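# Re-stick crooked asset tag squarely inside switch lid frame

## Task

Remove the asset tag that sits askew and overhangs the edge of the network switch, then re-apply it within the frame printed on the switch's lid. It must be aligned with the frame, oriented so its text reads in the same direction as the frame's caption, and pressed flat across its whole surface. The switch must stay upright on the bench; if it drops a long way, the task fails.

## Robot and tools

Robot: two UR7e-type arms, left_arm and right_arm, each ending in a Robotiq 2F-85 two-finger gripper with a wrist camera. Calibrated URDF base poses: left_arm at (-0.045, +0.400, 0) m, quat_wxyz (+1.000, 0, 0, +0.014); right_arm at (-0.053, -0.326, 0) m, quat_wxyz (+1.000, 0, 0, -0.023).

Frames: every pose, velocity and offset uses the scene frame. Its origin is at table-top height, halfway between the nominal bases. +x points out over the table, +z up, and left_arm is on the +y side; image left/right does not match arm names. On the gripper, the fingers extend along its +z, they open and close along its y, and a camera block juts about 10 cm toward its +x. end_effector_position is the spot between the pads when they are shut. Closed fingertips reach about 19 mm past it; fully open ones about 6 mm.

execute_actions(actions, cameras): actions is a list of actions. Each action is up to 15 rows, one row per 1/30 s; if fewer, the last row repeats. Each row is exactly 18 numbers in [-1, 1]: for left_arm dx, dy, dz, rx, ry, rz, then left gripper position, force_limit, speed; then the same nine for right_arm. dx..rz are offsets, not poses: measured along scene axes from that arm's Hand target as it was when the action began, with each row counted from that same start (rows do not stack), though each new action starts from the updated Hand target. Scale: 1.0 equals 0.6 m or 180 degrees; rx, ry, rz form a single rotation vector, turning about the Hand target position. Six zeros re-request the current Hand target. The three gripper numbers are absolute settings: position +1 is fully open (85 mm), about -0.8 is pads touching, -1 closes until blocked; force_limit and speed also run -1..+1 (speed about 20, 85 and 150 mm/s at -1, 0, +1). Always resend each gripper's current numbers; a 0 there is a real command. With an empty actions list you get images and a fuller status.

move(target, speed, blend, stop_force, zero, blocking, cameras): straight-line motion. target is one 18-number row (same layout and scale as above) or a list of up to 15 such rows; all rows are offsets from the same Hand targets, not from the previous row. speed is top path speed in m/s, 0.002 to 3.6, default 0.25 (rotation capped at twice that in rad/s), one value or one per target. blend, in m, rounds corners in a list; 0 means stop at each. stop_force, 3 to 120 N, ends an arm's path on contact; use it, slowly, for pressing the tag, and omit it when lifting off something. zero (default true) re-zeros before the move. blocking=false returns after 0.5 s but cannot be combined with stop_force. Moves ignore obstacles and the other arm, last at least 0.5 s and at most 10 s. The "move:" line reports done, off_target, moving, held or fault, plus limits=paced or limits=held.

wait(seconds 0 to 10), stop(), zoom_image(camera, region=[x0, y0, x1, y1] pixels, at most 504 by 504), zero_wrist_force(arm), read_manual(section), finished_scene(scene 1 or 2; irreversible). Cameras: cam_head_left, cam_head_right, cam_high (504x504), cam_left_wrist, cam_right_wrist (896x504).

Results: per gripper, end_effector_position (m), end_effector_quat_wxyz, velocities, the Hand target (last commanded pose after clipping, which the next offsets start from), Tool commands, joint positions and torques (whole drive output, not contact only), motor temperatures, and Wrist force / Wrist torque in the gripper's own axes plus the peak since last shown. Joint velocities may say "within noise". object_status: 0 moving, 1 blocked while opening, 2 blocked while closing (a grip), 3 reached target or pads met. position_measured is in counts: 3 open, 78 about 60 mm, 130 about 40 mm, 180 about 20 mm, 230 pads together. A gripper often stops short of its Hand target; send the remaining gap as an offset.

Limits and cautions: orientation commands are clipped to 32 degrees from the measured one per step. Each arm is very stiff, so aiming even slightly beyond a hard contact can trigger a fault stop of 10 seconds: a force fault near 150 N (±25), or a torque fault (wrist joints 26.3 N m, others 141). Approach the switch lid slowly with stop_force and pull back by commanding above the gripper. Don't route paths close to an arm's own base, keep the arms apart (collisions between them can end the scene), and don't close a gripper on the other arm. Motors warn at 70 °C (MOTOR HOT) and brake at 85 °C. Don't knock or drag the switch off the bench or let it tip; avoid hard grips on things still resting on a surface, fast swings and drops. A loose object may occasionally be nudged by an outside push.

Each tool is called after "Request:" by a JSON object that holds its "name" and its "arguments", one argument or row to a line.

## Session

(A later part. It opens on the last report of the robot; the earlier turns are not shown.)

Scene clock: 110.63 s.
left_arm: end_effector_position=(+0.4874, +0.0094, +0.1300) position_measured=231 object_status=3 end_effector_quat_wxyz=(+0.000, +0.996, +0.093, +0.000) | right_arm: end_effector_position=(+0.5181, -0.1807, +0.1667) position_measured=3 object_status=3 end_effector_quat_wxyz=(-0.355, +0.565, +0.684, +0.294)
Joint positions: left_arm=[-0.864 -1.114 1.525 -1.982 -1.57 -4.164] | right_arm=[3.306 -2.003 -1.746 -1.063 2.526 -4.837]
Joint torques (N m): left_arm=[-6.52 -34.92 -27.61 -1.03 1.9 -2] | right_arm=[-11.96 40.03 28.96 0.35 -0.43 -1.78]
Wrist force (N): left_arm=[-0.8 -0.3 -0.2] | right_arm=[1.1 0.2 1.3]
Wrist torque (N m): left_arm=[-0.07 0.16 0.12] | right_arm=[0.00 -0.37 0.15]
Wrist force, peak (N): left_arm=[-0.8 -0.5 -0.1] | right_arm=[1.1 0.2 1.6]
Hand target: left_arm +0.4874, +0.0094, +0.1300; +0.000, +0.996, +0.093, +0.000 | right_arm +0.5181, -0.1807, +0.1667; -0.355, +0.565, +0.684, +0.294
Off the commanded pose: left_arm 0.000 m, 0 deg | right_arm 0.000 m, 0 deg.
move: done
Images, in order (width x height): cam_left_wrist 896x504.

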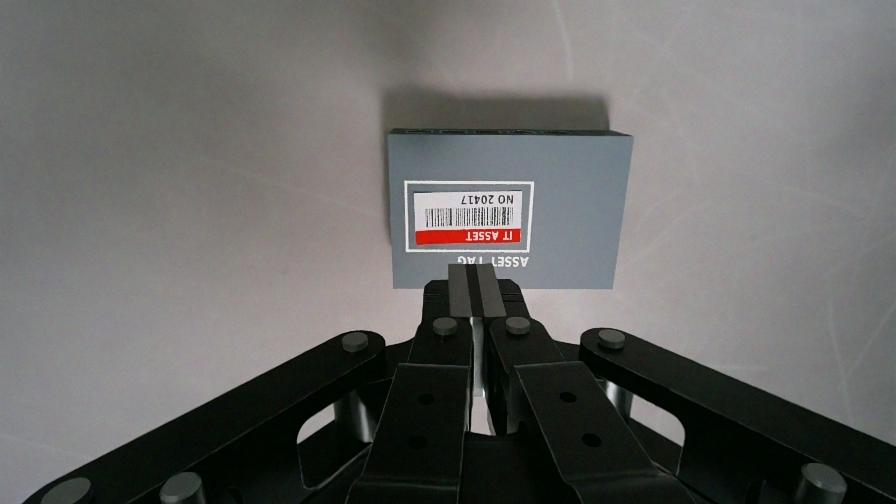

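Request:
{"name": "move", "arguments": {
  "target": [0.0163,-0.0325,-0.125,0,0,0,-1,-1,-0.5,0,0,0,0,0,0,1,-0.3,-0.8],
  "speed": 0.12
}}

Request:
{"name": "move", "arguments": {
  "target": [0,0,-0.02,0,0,0,-1,-1,-0.5,0,0,0,0,0,0,1,-0.3,-0.8],
  "speed": 0.01,
  "stop_force": 14
}}

Request:
{"name": "move", "arguments": {
  "target": [
    [0,0,0.0083,0,0,0,-1,-1,-0.5,0,0,0,0,0,0,1,-0.3,-0.8],
    [-0.0197,-0.0037,0.0083,0,0,0,-1,-1,-0.5,0,0,0,0,0,0,1,-0.3,-0.8]
  ],
  "speed": 0.05,
  "blend": 0.002
}}

Request:
{"name": "move", "arguments": {
  "target": [0,0,-0.02,0,0,0,-1,-1,-0.5,0,0,0,0,0,0,1,-0.3,-0.8],
  "speed": 0.01,
  "stop_force": 14
}}

Request:
{"name": "move", "arguments": {
  "target": [
    [0,0,0.0083,0,0,0,-1,-1,-0.5,0,0,0,0,0,0,1,-0.3,-0.8],
    [-0.0033,0.0172,0.0083,0,0,0,-1,-1,-0.5,0,0,0,0,0,0,1,-0.3,-0.8]
  ],
  "speed": 0.05,
  "blend": 0.002
}}

Request:
{"name": "move", "arguments": {
  "target": [0,0,-0.02,0,0,0,-1,-1,-0.5,0,0,0,0,0,0,1,-0.3,-0.8],
  "speed": 0.01,
  "stop_force": 14
}}

Request:
{"name": "move", "arguments": {
  "target": [
    [0,0,0.0083,0,0,0,-1,-1,-0.5,0,0,0,0,0,0,1,-0.3,-0.8],
    [0.0197,0.0037,0.0083,0,0,0,-1,-1,-0.5,0,0,0,0,0,0,1,-0.3,-0.8]
  ],
  "speed": 0.05,
  "blend": 0.002
}}

Request:
{"name": "move", "arguments": {
  "target": [0,0,-0.02,0,0,0,-1,-1,-0.5,0,0,0,0,0,0,1,-0.3,-0.8],
  "speed": 0.01,
  "stop_force": 14
}}

Request:
{"name": "move", "arguments": {
  "target": [
    [0,0,0.0083,0,0,0,-1,-1,-0.5,0,0,0,0,0,0,1,-0.3,-0.8],
    [-0.0033,0.0172,0.0083,0,0,0,-1,-1,-0.5,0,0,0,0,0,0,1,-0.3,-0.8]
  ],
  "speed": 0.05,
  "blend": 0.002
}}

Request:
{"name": "move", "arguments": {
  "target": [0,0,-0.02,0,0,0,-1,-1,-0.5,0,0,0,0,0,0,1,-0.3,-0.8],
  "speed": 0.01,
  "stop_force": 14,
  "cameras": ["cam_right_wrist"]
}}

Request:
{"name": "zoom_image", "arguments": {
  "camera": "cam_right_wrist",
  "region": [380, 50, 560, 270]
}}

Scene clock: 115.30 s.
left_arm: end_effector_position=(+0.4972, -0.0101, +0.0551) position_measured=231 object_status=3 end_effector_quat_wxyz=(+0.000, +0.996, +0.093, +0.000) | right_arm: end_effector_position=(+0.5181, -0.1807, +0.1667) position_measured=3 object_status=3 end_effector_quat_wxyz=(-0.355, +0.565, +0.684, +0.294)
Joint positions: left_arm=[-0.872 -0.99 1.543 -2.123 -1.57 -4.172] | right_arm=[3.306 -2.003 -1.746 -1.063 2.526 -4.837]
Joint torques (N m): left_arm=[-6.36 -39.58 -27 -4.98 0.85 -2.03] | right_arm=[-12.2 34.74 29.74 0.47 -0.15 -1.75]
Wrist force (N): left_arm=[-0.9 -0.3 -0.3] | right_arm=[1.0 0.0 1.3]
Wrist torque (N m): left_arm=[-0.08 0.18 0.11] | right_arm=[-0.01 -0.36 0.15]
Wrist force, peak (N): left_arm=[-0.8 -0.9 -1.1] | right_arm=[1.0 0.2 1.7]
Hand target: left_arm +0.4972, -0.0101, +0.0550; +0.000, +0.996, +0.093, +0.000 | right_arm +0.5181, -0.1807, +0.1667; -0.355, +0.565, +0.684, +0.294
Off the commanded pose: left_arm 0.000 m, 0 deg | right_arm 0.000 m, 0 deg.
move: done

Scene clock: 116.97 s.
left_arm: end_effector_position=(+0.4972, -0.0102, +0.0506) position_measured=231 object_status=3 end_effector_quat_wxyz=(+0.000, +0.996, +0.093, +0.000) | right_arm: end_effector_position=(+0.5181, -0.1807, +0.1667) position_measured=3 object_status=3 end_effector_quat_wxyz=(-0.355, +0.565, +0.684, +0.294)
Joint positions: left_arm=[-0.872 -0.985 1.547 -2.133 -1.57 -4.172] | right_arm=[3.306 -2.003 -1.746 -1.063 2.526 -4.837]
Joint torques (N m): left_arm=[-6.2 -44.53 -23.63 -0.63 0.5 -2.03] | right_arm=[-12.08 34.93 30.52 0.49 -0.18 -1.89]
Wrist force (N): left_arm=[-2.8 -3.4 -15.0] | right_arm=[1.0 0.1 1.3]
Wrist torque (N m): left_arm=[0.02 0.13 0.12] | right_arm=[-0.01 -0.36 0.15]
Wrist force, peak (N): left_arm=[-6.7 -7.9 -30.2] | right_arm=[1.3 0.1 1.6]
Hand target: left_arm +0.4972, -0.0102, +0.0506; +0.000, +0.996, +0.093, +0.000 (not the last commanded pose) | right_arm +0.5181, -0.1807, +0.1667; -0.355, +0.565, +0.684, +0.294
Off the commanded pose: left_arm 0.008 m, 0 deg | right_arm 0.000 m, 0 deg.
move: contact (left_arm)

Scene clock: 117.83 s.
left_arm: end_effector_position=(+0.4855, -0.0124, +0.0556) position_measured=231 object_status=3 end_effector_quat_wxyz=(+0.000, +0.996, +0.093, +0.000) | right_arm: end_effector_position=(+0.5181, -0.1807, +0.1667) position_measured=3 object_status=3 end_effector_quat_wxyz=(-0.355, +0.565, +0.684, +0.294)
Joint positions: left_arm=[-0.888 -1.007 1.57 -2.133 -1.57 -4.188] | right_arm=[3.306 -2.003 -1.746 -1.063 2.526 -4.837]
Joint torques (N m): left_arm=[-5.58 -52.36 -13.39 -4.94 -0.79 -2.03] | right_arm=[-11.28 34.64 28.4 0.52 -0.18 -1.75]
Wrist force (N): left_arm=[-1.0 -0.4 0.0] | right_arm=[1.0 0.2 1.3]
Wrist torque (N m): left_arm=[-0.10 0.20 0.12] | right_arm=[0.01 -0.34 0.15]
Wrist force, peak (N): left_arm=[-3.0 -3.3 -14.9] | right_arm=[1.4 0.1 1.4]
Hand target: left_arm +0.4854, -0.0124, +0.0556; +0.000, +0.996, +0.093, +0.000 | right_arm +0.5181, -0.1807, +0.1667; -0.355, +0.565, +0.684, +0.294
Off the commanded pose: left_arm 0.000 m, 0 deg | right_arm 0.000 m, 0 deg.
move: done

Scene clock: 119.53 s.
left_arm: end_effector_position=(+0.4854, -0.0124, +0.0506) position_measured=231 object_status=3 end_effector_quat_wxyz=(+0.000, +0.996, +0.093, +0.000) | right_arm: end_effector_position=(+0.5181, -0.1807, +0.1667) position_measured=3 object_status=3 end_effector_quat_wxyz=(-0.355, +0.565, +0.684, +0.294)
Joint positions: left_arm=[-0.888 -1.001 1.574 -2.144 -1.57 -4.188] | right_arm=[3.306 -2.003 -1.746 -1.063 2.526 -4.837]
Joint torques (N m): left_arm=[-5.32 -42.69 -23.68 -0.58 -0.78 -2.01] | right_arm=[-12.14 33.48 29.13 0.53 -0.39 -1.8]
Wrist force (N): left_arm=[-3.0 -3.3 -14.8] | right_arm=[1.2 0.2 1.3]
Wrist torque (N m): left_arm=[0.00 0.17 0.10] | right_arm=[0.01 -0.37 0.15]
Wrist force, peak (N): left_arm=[-7.0 -7.7 -29.8] | right_arm=[1.2 0.3 1.5]
Hand target: left_arm +0.4854, -0.0124, +0.0506; +0.000, +0.996, +0.093, +0.000 (not the last commanded pose) | right_arm +0.5181, -0.1807, +0.1667; -0.355, +0.565, +0.684, +0.294
Off the commanded pose: left_arm 0.007 m, 0 deg | right_arm 0.000 m, 0 deg.
move: contact (left_arm)

Scene clock: 120.40 s.
left_arm: end_effector_position=(+0.4834, -0.0021, +0.0556) position_measured=231 object_status=3 end_effector_quat_wxyz=(+0.000, +0.996, +0.093, +0.000) | right_arm: end_effector_position=(+0.5181, -0.1807, +0.1667) position_measured=3 object_status=3 end_effector_quat_wxyz=(-0.355, +0.565, +0.684, +0.294)
Joint positions: left_arm=[-0.88 -1.023 1.596 -2.144 -1.57 -4.18] | right_arm=[3.306 -2.003 -1.746 -1.063 2.526 -4.837]
Joint torques (N m): left_arm=[8.15 -52.44 -11.05 -4.93 -0.77 2.21] | right_arm=[-12.55 34.3 30.07 0.66 -0.43 -1.83]
Wrist force (N): left_arm=[-0.7 -0.7 -0.1] | right_arm=[1.0 0.4 1.4]
Wrist torque (N m): left_arm=[-0.15 0.15 -0.02] | right_arm=[0.04 -0.35 0.14]
Wrist force, peak (N): left_arm=[-3.1 -3.5 -14.7] | right_arm=[1.3 0.1 1.5]
Hand target: left_arm +0.4834, -0.0021, +0.0556; +0.000, +0.996, +0.093, +0.000 | right_arm +0.5181, -0.1807, +0.1667; -0.355, +0.565, +0.684, +0.294
Off the commanded pose: left_arm 0.000 m, 0 deg | right_arm 0.000 m, 0 deg.
move: done

Scene clock: 122.10 s.
left_arm: end_effector_position=(+0.4834, -0.0021, +0.0506) position_measured=231 object_status=3 end_effector_quat_wxyz=(+0.000, +0.996, +0.093, +0.000) | right_arm: end_effector_position=(+0.5181, -0.1807, +0.1667) position_measured=3 object_status=3 end_effector_quat_wxyz=(-0.355, +0.565, +0.684, +0.294)
Joint positions: left_arm=[-0.88 -1.017 1.601 -2.155 -1.57 -4.18] | right_arm=[3.306 -2.003 -1.746 -1.063 2.526 -4.837]
Joint torques (N m): left_arm=[5.07 -43.44 -23.02 -0.67 -0.82 2.22] | right_arm=[-12.27 33.73 29.8 0.54 -0.44 -1.87]
Wrist force (N): left_arm=[-3.6 -3.0 -14.8] | right_arm=[1.1 0.2 1.4]
Wrist torque (N m): left_arm=[-0.03 0.16 -0.01] | right_arm=[0.01 -0.37 0.14]
Wrist force, peak (N): left_arm=[-7.6 -7.4 -30.2] | right_arm=[1.2 0.0 1.6]
Hand target: left_arm +0.4834, -0.0021, +0.0506; +0.000, +0.996, +0.093, +0.000 (not the last commanded pose) | right_arm +0.5181, -0.1807, +0.1667; -0.355, +0.565, +0.684, +0.294
Off the commanded pose: left_arm 0.007 m, 0 deg | right_arm 0.000 m, 0 deg.
move: contact (left_arm)

Scene clock: 122.97 s.
left_arm: end_effector_position=(+0.4952, +0.0001, +0.0556) position_measured=231 object_status=3 end_effector_quat_wxyz=(+0.000, +0.996, +0.093, +0.000) | right_arm: end_effector_position=(+0.5181, -0.1807, +0.1667) position_measured=3 object_status=3 end_effector_quat_wxyz=(-0.355, +0.565, +0.684, +0.294)
Joint positions: left_arm=[-0.864 -1.007 1.569 -2.133 -1.57 -4.164] | right_arm=[3.306 -2.003 -1.746 -1.063 2.526 -4.837]
Joint torques (N m): left_arm=[8.7 -37.7 -26.55 -0.8 0.47 2.36] | right_arm=[-12.38 33.08 28.72 0.41 -0.34 -1.75]
Wrist force (N): left_arm=[-0.5 -0.5 -0.2] | right_arm=[0.9 0.1 1.3]
Wrist torque (N m): left_arm=[-0.11 0.12 -0.01] | right_arm=[-0.01 -0.33 0.15]
Wrist force, peak (N): left_arm=[-3.4 -3.0 -14.8] | right_arm=[1.3 0.1 1.6]
Hand target: left_arm +0.4953, +0.0001, +0.0555; +0.000, +0.996, +0.093, +0.000 | right_arm +0.5181, -0.1807, +0.1667; -0.355, +0.565, +0.684, +0.294
Off the commanded pose: left_arm 0.000 m, 0 deg | right_arm 0.000 m, 0 deg.
move: done

Scene clock: 124.67 s.
left_arm: end_effector_position=(+0.4953, +0.0001, +0.0505) position_measured=231 object_status=3 end_effector_quat_wxyz=(+0.000, +0.996, +0.093, +0.000) | right_arm: end_effector_position=(+0.5181, -0.1807, +0.1667) position_measured=3 object_status=3 end_effector_quat_wxyz=(-0.355, +0.565, +0.684, +0.294)
Joint positions: left_arm=[-0.864 -1 1.573 -2.144 -1.57 -4.164] | right_arm=[3.306 -2.003 -1.746 -1.063 2.526 -4.837]
Joint torques (N m): left_arm=[4.82 -42.3 -23.1 -0.72 0.57 2.2] | right_arm=[-11.32 33.57 29.25 0.71 -0.22 -1.8]
Wrist force (N): left_arm=[-4.0 -3.7 -16.9] | right_arm=[1.3 0.0 1.2]
Wrist torque (N m): left_arm=[0.00 0.13 -0.01] | right_arm=[-0.02 -0.39 0.15]
Wrist force, peak (N): left_arm=[-7.9 -8.9 -32.5] | right_arm=[0.9 0.2 1.7]
Hand target: left_arm +0.4953, +0.0001, +0.0506; +0.000, +0.996, +0.093, +0.000 (not the last commanded pose) | right_arm +0.5181, -0.1807, +0.1667; -0.355, +0.565, +0.684, +0.294
Off the commanded pose: left_arm 0.007 m, 0 deg | right_arm 0.000 m, 0 deg.
move: contact (left_arm)

Scene clock: 125.53 s.
left_arm: end_effector_position=(+0.4933, +0.0104, +0.0555) position_measured=231 object_status=3 end_effector_quat_wxyz=(+0.000, +0.996, +0.093, +0.000) | right_arm: end_effector_position=(+0.5181, -0.1807, +0.1667) position_measured=3 object_status=3 end_effector_quat_wxyz=(-0.355, +0.565, +0.684, +0.294)
Joint positions: left_arm=[-0.856 -1.022 1.595 -2.144 -1.57 -4.156] | right_arm=[3.306 -2.003 -1.746 -1.063 2.526 -4.837]
Joint torques (N m): left_arm=[8.04 -52.59 -12.01 -4.92 0.41 2.27] | right_arm=[-12.35 34.62 29.02 0.64 -0.48 -1.67]
Wrist force (N): left_arm=[-0.5 -0.4 -0.4] | right_arm=[1.2 0.2 1.4]
Wrist torque (N m): left_arm=[-0.08 0.11 -0.02] | right_arm=[0.01 -0.38 0.15]
Wrist force, peak (N): left_arm=[-3.7 -3.7 -17.1] | right_arm=[1.1 0.0 1.5]
Hand target: left_arm +0.4933, +0.0104, +0.0555; +0.000, +0.996, +0.093, +0.000 | right_arm +0.5181, -0.1807, +0.1667; -0.355, +0.565, +0.684, +0.294
Off the commanded pose: left_arm 0.000 m, 0 deg | right_arm 0.000 m, 0 deg.
move: done

Scene clock: 127.23 s.
left_arm: end_effector_position=(+0.4933, +0.0104, +0.0505) position_measured=231 object_status=3 end_effector_quat_wxyz=(+0.000, +0.996, +0.093, +0.000) | right_arm: end_effector_position=(+0.5181, -0.1807, +0.1667) position_measured=3 object_status=3 end_effector_quat_wxyz=(-0.355, +0.565, +0.684, +0.294)
Joint positions: left_arm=[-0.856 -1.016 1.599 -2.155 -1.57 -4.156] | right_arm=[3.306 -2.003 -1.746 -1.063 2.526 -4.837]
Joint torques (N m): left_arm=[4.82 -42.23 -22.77 -0.53 0.39 2.17] | right_arm=[-11.38 33.1 29.55 0.8 -0.24 -1.77]
Wrist force (N): left_arm=[-4.0 -3.8 -16.4] | right_arm=[1.2 0.2 1.3]
Wrist torque (N m): left_arm=[-0.06 0.14 -0.01] | right_arm=[0.02 -0.39 0.15]
Wrist force, peak (N): left_arm=[-7.5 -8.5 -32.1] | right_arm=[1.0 0.4 1.6]
Hand target: left_arm +0.4933, +0.0104, +0.0505; +0.000, +0.996, +0.093, +0.000 (not the last commanded pose) | right_arm +0.5181, -0.1807, +0.1667; -0.355, +0.565, +0.684, +0.294
Off the commanded pose: left_arm 0.007 m, 0 deg | right_arm 0.000 m, 0 deg.
move: contact (left_arm)
Images, in order (width x height): cam_right_wrist 896x504.

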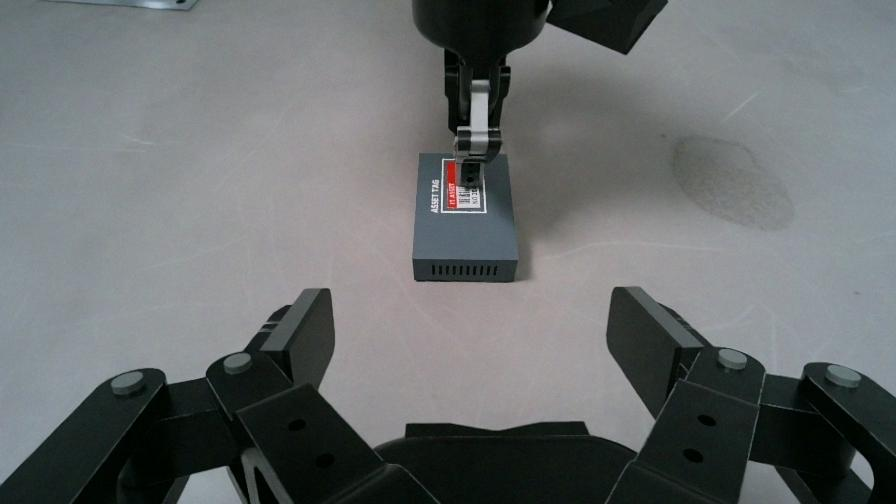

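Scaled by 2.291 from the camera's 896x504 image, which has a finer 1280x720 frame.

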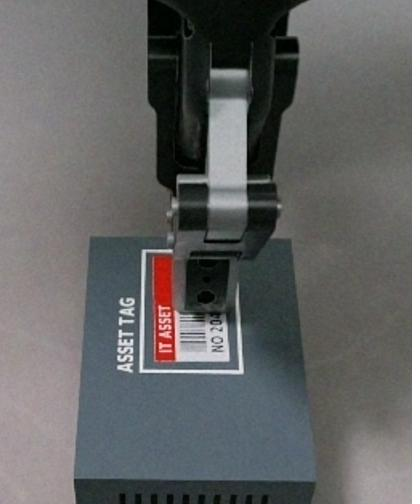

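Request:
{"name": "move", "arguments": {
  "target": [
    [0,0,0.0083,0,0,0,-1,-1,-0.5,0,0,0,0,0,0,1,-0.3,-0.8],
    [-0.0197,-0.0037,0.0083,0,0,0,-1,-1,-0.5,0,0,0,0,0,0,1,-0.3,-0.8]
  ],
  "speed": 0.05,
  "blend": 0.002
}}

Request:
{"name": "move", "arguments": {
  "target": [0,0,-0.02,0,0,0,-1,-1,-0.5,0,0,0,0,0,0,1,-0.3,-0.8],
  "speed": 0.01,
  "stop_force": 14
}}

Request:
{"name": "move", "arguments": {
  "target": [
    [0,0,0.0083,0,0,0,-1,-1,-0.5,0,0,0,0,0,0,1,-0.3,-0.8],
    [-0.0033,0.0172,0.0083,0,0,0,-1,-1,-0.5,0,0,0,0,0,0,1,-0.3,-0.8]
  ],
  "speed": 0.05,
  "blend": 0.002
}}

Request:
{"name": "move", "arguments": {
  "target": [0,0,-0.02,0,0,0,-1,-1,-0.5,0,0,0,0,0,0,1,-0.3,-0.8],
  "speed": 0.01,
  "stop_force": 14
}}

Request:
{"name": "move", "arguments": {
  "target": [
    [0,0,0.0083,0,0,0,-1,-1,-0.5,0,0,0,0,0,0,1,-0.3,-0.8],
    [0.0197,0.0037,0.0083,0,0,0,-1,-1,-0.5,0,0,0,0,0,0,1,-0.3,-0.8]
  ],
  "speed": 0.05,
  "blend": 0.002
}}

Request:
{"name": "move", "arguments": {
  "target": [0,0,-0.02,0,0,0,-1,-1,-0.5,0,0,0,0,0,0,1,-0.3,-0.8],
  "speed": 0.01,
  "stop_force": 14
}}

Request:
{"name": "move", "arguments": {
  "target": [
    [0,0,0.0083,0,0,0,-1,-1,-0.5,0,0,0,0,0,0,1,-0.3,-0.8],
    [-0.0033,0.0172,0.0083,0,0,0,-1,-1,-0.5,0,0,0,0,0,0,1,-0.3,-0.8]
  ],
  "speed": 0.05,
  "blend": 0.002
}}

Request:
{"name": "move", "arguments": {
  "target": [0,0,-0.02,0,0,0,-1,-1,-0.5,0,0,0,0,0,0,1,-0.3,-0.8],
  "speed": 0.01,
  "stop_force": 14
}}

Request:
{"name": "move", "arguments": {
  "target": [
    [0,0,0.0083,0,0,0,-1,-1,-0.5,0,0,0,0,0,0,1,-0.3,-0.8],
    [-0.0197,-0.0037,0.0083,0,0,0,-1,-1,-0.5,0,0,0,0,0,0,1,-0.3,-0.8]
  ],
  "speed": 0.05,
  "blend": 0.002
}}

Request:
{"name": "move", "arguments": {
  "target": [0,0,-0.02,0,0,0,-1,-1,-0.5,0,0,0,0,0,0,1,-0.3,-0.8],
  "speed": 0.01,
  "stop_force": 14
}}

Request:
{"name": "move", "arguments": {
  "target": [0,0,0.14,0,0,0,-1,-1,-0.5,0,0,0,0,0,0,1,-0.3,-0.8],
  "speed": 0.15,
  "cameras": ["cam_right_wrist","cam_left_wrist"]
}}

Request:
{"name": "zoom_image", "arguments": {
  "camera": "cam_left_wrist",
  "region": [420, 140, 600, 260]
}}

Request:
{"name": "zoom_image", "arguments": {
  "camera": "cam_right_wrist",
  "region": [400, 140, 540, 290]
}}

Scene clock: 135.23 s.
left_arm: end_effector_position=(+0.4815, +0.0082, +0.0555) position_measured=231 object_status=3 end_effector_quat_wxyz=(+0.000, +0.996, +0.093, +0.000) | right_arm: end_effector_position=(+0.5181, -0.1807, +0.1667) position_measured=3 object_status=3 end_effector_quat_wxyz=(-0.355, +0.565, +0.684, +0.294)
Joint positions: left_arm=[-0.872 -1.039 1.622 -2.155 -1.57 -4.172] | right_arm=[3.306 -2.003 -1.746 -1.063 2.526 -4.837]
Joint torques (N m): left_arm=[-7.16 -50.78 -12.67 -4.85 -0.75 -2.16] | right_arm=[-12.57 33.31 29.43 0.75 -0.47 -1.59]
Wrist force (N): left_arm=[-0.9 -0.3 -0.3] | right_arm=[0.9 0.5 1.2]
Wrist torque (N m): left_arm=[-0.06 0.17 0.11] | right_arm=[0.05 -0.34 0.15]
Wrist force, peak (N): left_arm=[-3.9 -3.5 -16.7] | right_arm=[1.1 0.5 1.5]
Hand target: left_arm +0.4815, +0.0082, +0.0555; +0.000, +0.996, +0.093, +0.000 | right_arm +0.5181, -0.1807, +0.1667; -0.355, +0.565, +0.684, +0.294
Off the commanded pose: left_arm 0.000 m, 0 deg | right_arm 0.000 m, 0 deg.
move: done

Scene clock: 136.93 s.
left_arm: end_effector_position=(+0.4815, +0.0082, +0.0505) position_measured=231 object_status=3 end_effector_quat_wxyz=(+0.000, +0.996, +0.093, +0.000) | right_arm: end_effector_position=(+0.5181, -0.1807, +0.1667) position_measured=3 object_status=3 end_effector_quat_wxyz=(-0.355, +0.565, +0.684, +0.294)
Joint positions: left_arm=[-0.872 -1.032 1.627 -2.166 -1.57 -4.172] | right_arm=[3.306 -2.003 -1.746 -1.063 2.526 -4.837]
Joint torques (N m): left_arm=[-6 -42.53 -23.4 -0.72 -0.81 -2] | right_arm=[-11.71 33.99 29.09 0.75 -0.31 -1.6]
Wrist force (N): left_arm=[-3.3 -4.1 -16.3] | right_arm=[1.1 0.1 1.3]
Wrist torque (N m): left_arm=[-0.04 0.16 0.10] | right_arm=[0.00 -0.37 0.15]
Wrist force, peak (N): left_arm=[-7.3 -8.8 -31.9] | right_arm=[1.0 0.2 1.6]
Hand target: left_arm +0.4815, +0.0082, +0.0505; +0.000, +0.996, +0.093, +0.000 (not the last commanded pose) | right_arm +0.5181, -0.1807, +0.1667; -0.355, +0.565, +0.684, +0.294
Off the commanded pose: left_arm 0.007 m, 0 deg | right_arm 0.000 m, 0 deg.
move: contact (left_arm)

Scene clock: 137.80 s.
left_arm: end_effector_position=(+0.4795, +0.0185, +0.0555) position_measured=231 object_status=3 end_effector_quat_wxyz=(+0.000, +0.996, +0.093, +0.000) | right_arm: end_effector_position=(+0.5181, -0.1807, +0.1667) position_measured=3 object_status=3 end_effector_quat_wxyz=(-0.355, +0.565, +0.684, +0.294)
Joint positions: left_arm=[-0.863 -1.054 1.648 -2.165 -1.57 -4.163] | right_arm=[3.306 -2.003 -1.746 -1.063 2.526 -4.837]
Joint torques (N m): left_arm=[8.28 -50.95 -11.95 -4.82 -0.7 2.25] | right_arm=[-11.43 34.17 29.99 0.82 -0.36 -1.81]
Wrist force (N): left_arm=[-1.0 -0.4 -0.2] | right_arm=[1.0 0.4 1.2]
Wrist torque (N m): left_arm=[-0.08 0.18 -0.02] | right_arm=[0.04 -0.35 0.15]
Wrist force, peak (N): left_arm=[-3.7 -4.0 -15.9] | right_arm=[1.0 0.3 1.5]
Hand target: left_arm +0.4795, +0.0185, +0.0555; +0.000, +0.996, +0.093, +0.000 | right_arm +0.5181, -0.1807, +0.1667; -0.355, +0.565, +0.684, +0.294
Off the commanded pose: left_arm 0.000 m, 0 deg | right_arm 0.000 m, 0 deg.
move: done

Scene clock: 139.50 s.
left_arm: end_effector_position=(+0.4795, +0.0185, +0.0505) position_measured=231 object_status=3 end_effector_quat_wxyz=(+0.000, +0.996, +0.093, +0.000) | right_arm: end_effector_position=(+0.5181, -0.1807, +0.1667) position_measured=3 object_status=3 end_effector_quat_wxyz=(-0.355, +0.565, +0.684, +0.294)
Joint positions: left_arm=[-0.863 -1.047 1.652 -2.176 -1.57 -4.163] | right_arm=[3.306 -2.003 -1.746 -1.063 2.526 -4.837]
Joint torques (N m): left_arm=[4.74 -40.82 -21.97 -0.56 -0.78 2.22] | right_arm=[-11.9 34.51 29.02 0.69 -0.42 -1.72]
Wrist force (N): left_arm=[-3.9 -3.3 -15.4] | right_arm=[1.0 0.2 1.3]
Wrist torque (N m): left_arm=[-0.03 0.18 -0.01] | right_arm=[0.01 -0.34 0.15]
Wrist force, peak (N): left_arm=[-7.8 -8.0 -31.4] | right_arm=[1.0 0.3 1.7]
Hand target: left_arm +0.4795, +0.0185, +0.0505; +0.000, +0.996, +0.093, +0.000 (not the last commanded pose) | right_arm +0.5181, -0.1807, +0.1667; -0.355, +0.565, +0.684, +0.294
Off the commanded pose: left_arm 0.007 m, 0 deg | right_arm 0.000 m, 0 deg.
move: contact (left_arm)

Scene clock: 140.37 s.
left_arm: end_effector_position=(+0.4913, +0.0207, +0.0555) position_measured=231 object_status=3 end_effector_quat_wxyz=(+0.000, +0.996, +0.093, +0.000) | right_arm: end_effector_position=(+0.5181, -0.1807, +0.1667) position_measured=3 object_status=3 end_effector_quat_wxyz=(-0.355, +0.565, +0.684, +0.294)
Joint positions: left_arm=[-0.847 -1.037 1.621 -2.154 -1.57 -4.147] | right_arm=[3.306 -2.003 -1.746 -1.063 2.526 -4.837]
Joint torques (N m): left_arm=[7.99 -35.99 -26.39 -0.65 0.46 2.14] | right_arm=[-11.56 34.44 29.38 0.83 -0.3 -1.56]
Wrist force (N): left_arm=[-0.5 -0.7 -0.1] | right_arm=[0.9 0.1 1.1]
Wrist torque (N m): left_arm=[-0.13 0.12 -0.01] | right_arm=[-0.01 -0.34 0.15]
Wrist force, peak (N): left_arm=[-4.1 -3.1 -15.8] | right_arm=[1.4 -0.1 1.6]
Hand target: left_arm +0.4914, +0.0207, +0.0555; +0.000, +0.996, +0.093, +0.000 | right_arm +0.5181, -0.1807, +0.1667; -0.355, +0.565, +0.684, +0.294
Off the commanded pose: left_arm 0.000 m, 0 deg | right_arm 0.000 m, 0 deg.
move: done

Scene clock: 142.07 s.
left_arm: end_effector_position=(+0.4914, +0.0207, +0.0505) position_measured=231 object_status=3 end_effector_quat_wxyz=(+0.000, +0.996, +0.093, +0.000) | right_arm: end_effector_position=(+0.5181, -0.1807, +0.1667) position_measured=3 object_status=3 end_effector_quat_wxyz=(-0.355, +0.565, +0.684, +0.294)
Joint positions: left_arm=[-0.847 -1.031 1.625 -2.165 -1.57 -4.147] | right_arm=[3.306 -2.003 -1.746 -1.063 2.526 -4.837]
Joint torques (N m): left_arm=[3.98 -40.86 -22.81 -0.65 0.51 2.21] | right_arm=[-11.9 32.91 28.22 0.91 -0.29 -1.58]
Wrist force (N): left_arm=[-4.5 -3.7 -17.9] | right_arm=[1.0 0.4 1.4]
Wrist torque (N m): left_arm=[0.01 0.17 -0.01] | right_arm=[0.04 -0.34 0.15]
Wrist force, peak (N): left_arm=[-7.7 -9.0 -33.5] | right_arm=[1.0 -0.1 1.6]
Hand target: left_arm +0.4914, +0.0207, +0.0505; +0.000, +0.996, +0.093, +0.000 (not the last commanded pose) | right_arm +0.5181, -0.1807, +0.1667; -0.355, +0.565, +0.684, +0.294
Off the commanded pose: left_arm 0.007 m, 0 deg | right_arm 0.000 m, 0 deg.
move: contact (left_arm)

Scene clock: 142.90 s.
left_arm: end_effector_position=(+0.4894, +0.0310, +0.0555) position_measured=231 object_status=3 end_effector_quat_wxyz=(+0.000, +0.996, +0.093, +0.000) | right_arm: end_effector_position=(+0.5181, -0.1807, +0.1667) position_measured=3 object_status=3 end_effector_quat_wxyz=(-0.355, +0.565, +0.684, +0.294)
Joint positions: left_arm=[-0.838 -1.052 1.645 -2.164 -1.57 -4.138] | right_arm=[3.306 -2.003 -1.746 -1.063 2.526 -4.837]
Joint torques (N m): left_arm=[8.59 -51.38 -11.3 -4.78 0.55 2.17] | right_arm=[-11.11 33.84 28.67 0.88 -0.13 -1.41]
Wrist force (N): left_arm=[-0.6 -0.5 -0.2] | right_arm=[0.9 0.1 1.4]
Wrist torque (N m): left_arm=[-0.09 0.12 -0.01] | right_arm=[-0.01 -0.34 0.15]
Wrist force, peak (N): left_arm=[-4.3 -4.1 -17.9] | right_arm=[1.4 0.2 1.4]
Hand target: left_arm +0.4894, +0.0310, +0.0555; +0.000, +0.996, +0.093, +0.000 | right_arm +0.5181, -0.1807, +0.1667; -0.355, +0.565, +0.684, +0.294
Off the commanded pose: left_arm 0.000 m, 0 deg | right_arm 0.000 m, 0 deg.
move: done

Scene clock: 144.60 s.
left_arm: end_effector_position=(+0.4894, +0.0310, +0.0505) position_measured=231 object_status=3 end_effector_quat_wxyz=(+0.000, +0.996, +0.093, +0.000) | right_arm: end_effector_position=(+0.5181, -0.1807, +0.1667) position_measured=3 object_status=3 end_effector_quat_wxyz=(-0.355, +0.565, +0.684, +0.294)
Joint positions: left_arm=[-0.838 -1.046 1.65 -2.175 -1.57 -4.138] | right_arm=[3.306 -2.003 -1.746 -1.063 2.526 -4.837]
Joint torques (N m): left_arm=[5.25 -41.36 -22.36 -0.62 0.44 2.06] | right_arm=[-12.01 33.93 29.57 0.66 -0.31 -1.53]
Wrist force (N): left_arm=[-3.6 -3.3 -15.4] | right_arm=[1.0 0.0 1.2]
Wrist torque (N m): left_arm=[-0.08 0.14 0.00] | right_arm=[-0.02 -0.34 0.15]
Wrist force, peak (N): left_arm=[-6.7 -6.6 -29.3] | right_arm=[1.1 0.1 1.7]
Hand target: left_arm +0.4894, +0.0310, +0.0505; +0.000, +0.996, +0.093, +0.000 (not the last commanded pose) | right_arm +0.5181, -0.1807, +0.1667; -0.355, +0.565, +0.684, +0.294
Off the commanded pose: left_arm 0.007 m, 0 deg | right_arm 0.000 m, 0 deg.
move: contact (left_arm)

Scene clock: 145.47 s.
left_arm: end_effector_position=(+0.4776, +0.0288, +0.0555) position_measured=231 object_status=3 end_effector_quat_wxyz=(+0.000, +0.996, +0.093, +0.000) | right_arm: end_effector_position=(+0.5181, -0.1807, +0.1667) position_measured=3 object_status=3 end_effector_quat_wxyz=(-0.355, +0.565, +0.684, +0.294)
Joint positions: left_arm=[-0.854 -1.069 1.673 -2.175 -1.57 -4.154] | right_arm=[3.306 -2.003 -1.746 -1.063 2.526 -4.837]
Joint torques (N m): left_arm=[-6.38 -49.25 -11.59 -4.75 -0.89 -1.97] | right_arm=[-11.06 34.01 29.34 0.85 -0.25 -1.5]
Wrist force (N): left_arm=[-0.6 -0.2 -0.1] | right_arm=[1.0 0.2 1.3]
Wrist torque (N m): left_arm=[-0.06 0.12 0.11] | right_arm=[0.00 -0.35 0.15]
Wrist force, peak (N): left_arm=[-3.6 -3.6 -15.6] | right_arm=[1.1 0.1 1.6]
Hand target: left_arm +0.4776, +0.0288, +0.0555; +0.000, +0.996, +0.093, +0.000 | right_arm +0.5181, -0.1807, +0.1667; -0.355, +0.565, +0.684, +0.294
Off the commanded pose: left_arm 0.000 m, 0 deg | right_arm 0.000 m, 0 deg.
move: done

Scene clock: 147.17 s.
left_arm: end_effector_position=(+0.4776, +0.0288, +0.0504) position_measured=231 object_status=3 end_effector_quat_wxyz=(+0.000, +0.996, +0.093, +0.000) | right_arm: end_effector_position=(+0.5181, -0.1807, +0.1667) position_measured=3 object_status=3 end_effector_quat_wxyz=(-0.355, +0.565, +0.684, +0.294)
Joint positions: left_arm=[-0.854 -1.062 1.677 -2.186 -1.57 -4.154] | right_arm=[3.306 -2.003 -1.746 -1.063 2.526 -4.837]
Joint torques (N m): left_arm=[-6.16 -39.33 -21.45 -0.34 -0.73 -2.06] | right_arm=[-12.05 33.68 28.94 0.88 -0.14 -1.66]
Wrist force (N): left_arm=[-3.8 -4.2 -18.3] | right_arm=[1.0 0.3 1.4]
Wrist torque (N m): left_arm=[-0.07 0.19 0.11] | right_arm=[0.02 -0.34 0.15]
Wrist force, peak (N): left_arm=[-6.7 -7.5 -32.3] | right_arm=[1.0 0.4 1.6]
Hand target: left_arm +0.4776, +0.0288, +0.0504; +0.000, +0.996, +0.093, +0.000 (not the last commanded pose) | right_arm +0.5181, -0.1807, +0.1667; -0.355, +0.565, +0.684, +0.294
Off the commanded pose: left_arm 0.007 m, 0 deg | right_arm 0.000 m, 0 deg.
move: contact (left_arm)

Scene clock: 148.27 s.
left_arm: end_effector_position=(+0.4776, +0.0288, +0.1344) position_measured=231 object_status=3 end_effector_quat_wxyz=(+0.000, +0.996, +0.093, +0.000) | right_arm: end_effector_position=(+0.5181, -0.1807, +0.1667) position_measured=3 object_status=3 end_effector_quat_wxyz=(-0.355, +0.565, +0.684, +0.294)
Joint positions: left_arm=[-0.854 -1.16 1.583 -1.994 -1.57 -4.154] | right_arm=[3.306 -2.003 -1.746 -1.063 2.526 -4.837]
Joint torques (N m): left_arm=[4.1 -47.19 -28.41 -0.56 1.73 1.39] | right_arm=[-11.12 34.05 27.96 0.89 -0.22 -1.41]
Wrist force (N): left_arm=[-0.6 -0.4 -0.1] | right_arm=[1.3 0.2 1.3]
Wrist torque (N m): left_arm=[-0.10 0.13 0.11] | right_arm=[0.01 -0.40 0.15]
Wrist force, peak (N): left_arm=[-3.9 -4.0 -18.5] | right_arm=[1.2 0.2 1.5]
Hand target: left_arm +0.4776, +0.0288, +0.1344; +0.000, +0.996, +0.093, +0.000 | right_arm +0.5181, -0.1807, +0.1667; -0.355, +0.565, +0.684, +0.294
Off the commanded pose: left_arm 0.000 m, 0 deg | right_arm 0.000 m, 0 deg.
move: done
Images, in order (width x height): cam_left_wrist 896x504, cam_right_wrist 896x504.

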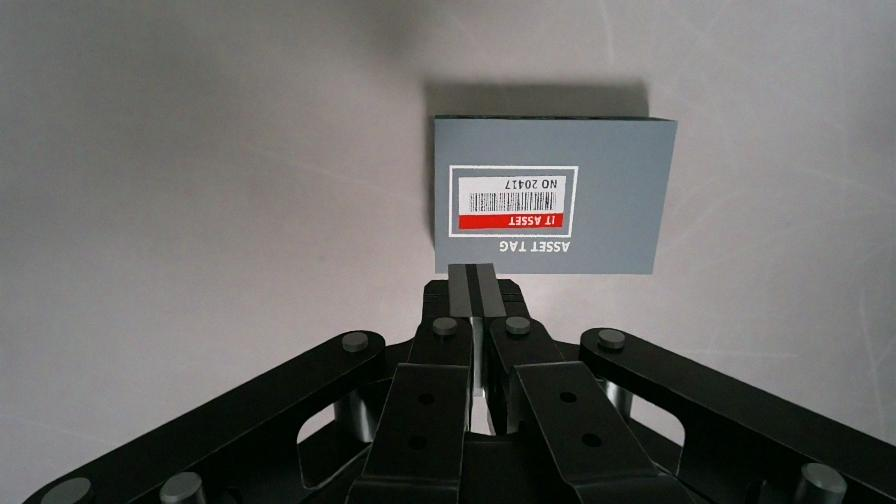

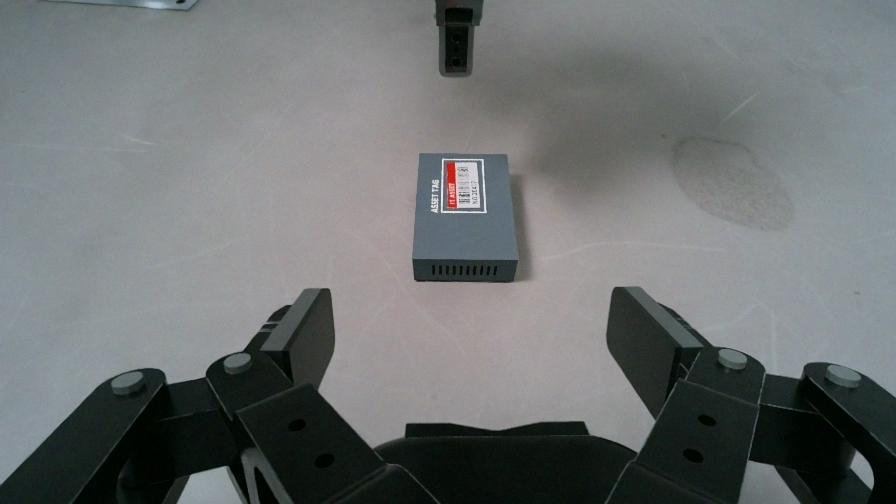

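Scaled by 2.800 from the camera's 896x504 image, which has a finer 1280x720 frame.

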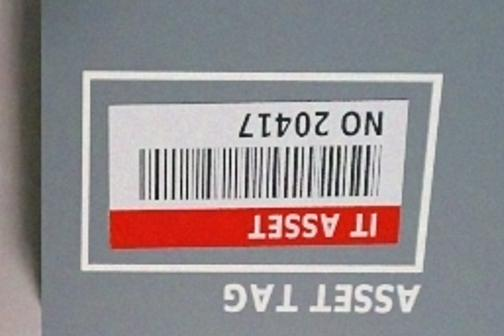

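Scaled by 3.360 from the camera's 896x504 image, which has a finer 1280x720 frame.

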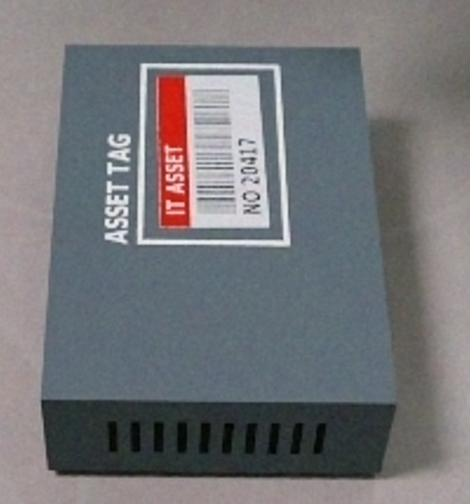

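Request:
{"name": "finished_scene", "arguments": {
  "scene": 2
}}

The scene is finished: the task was done.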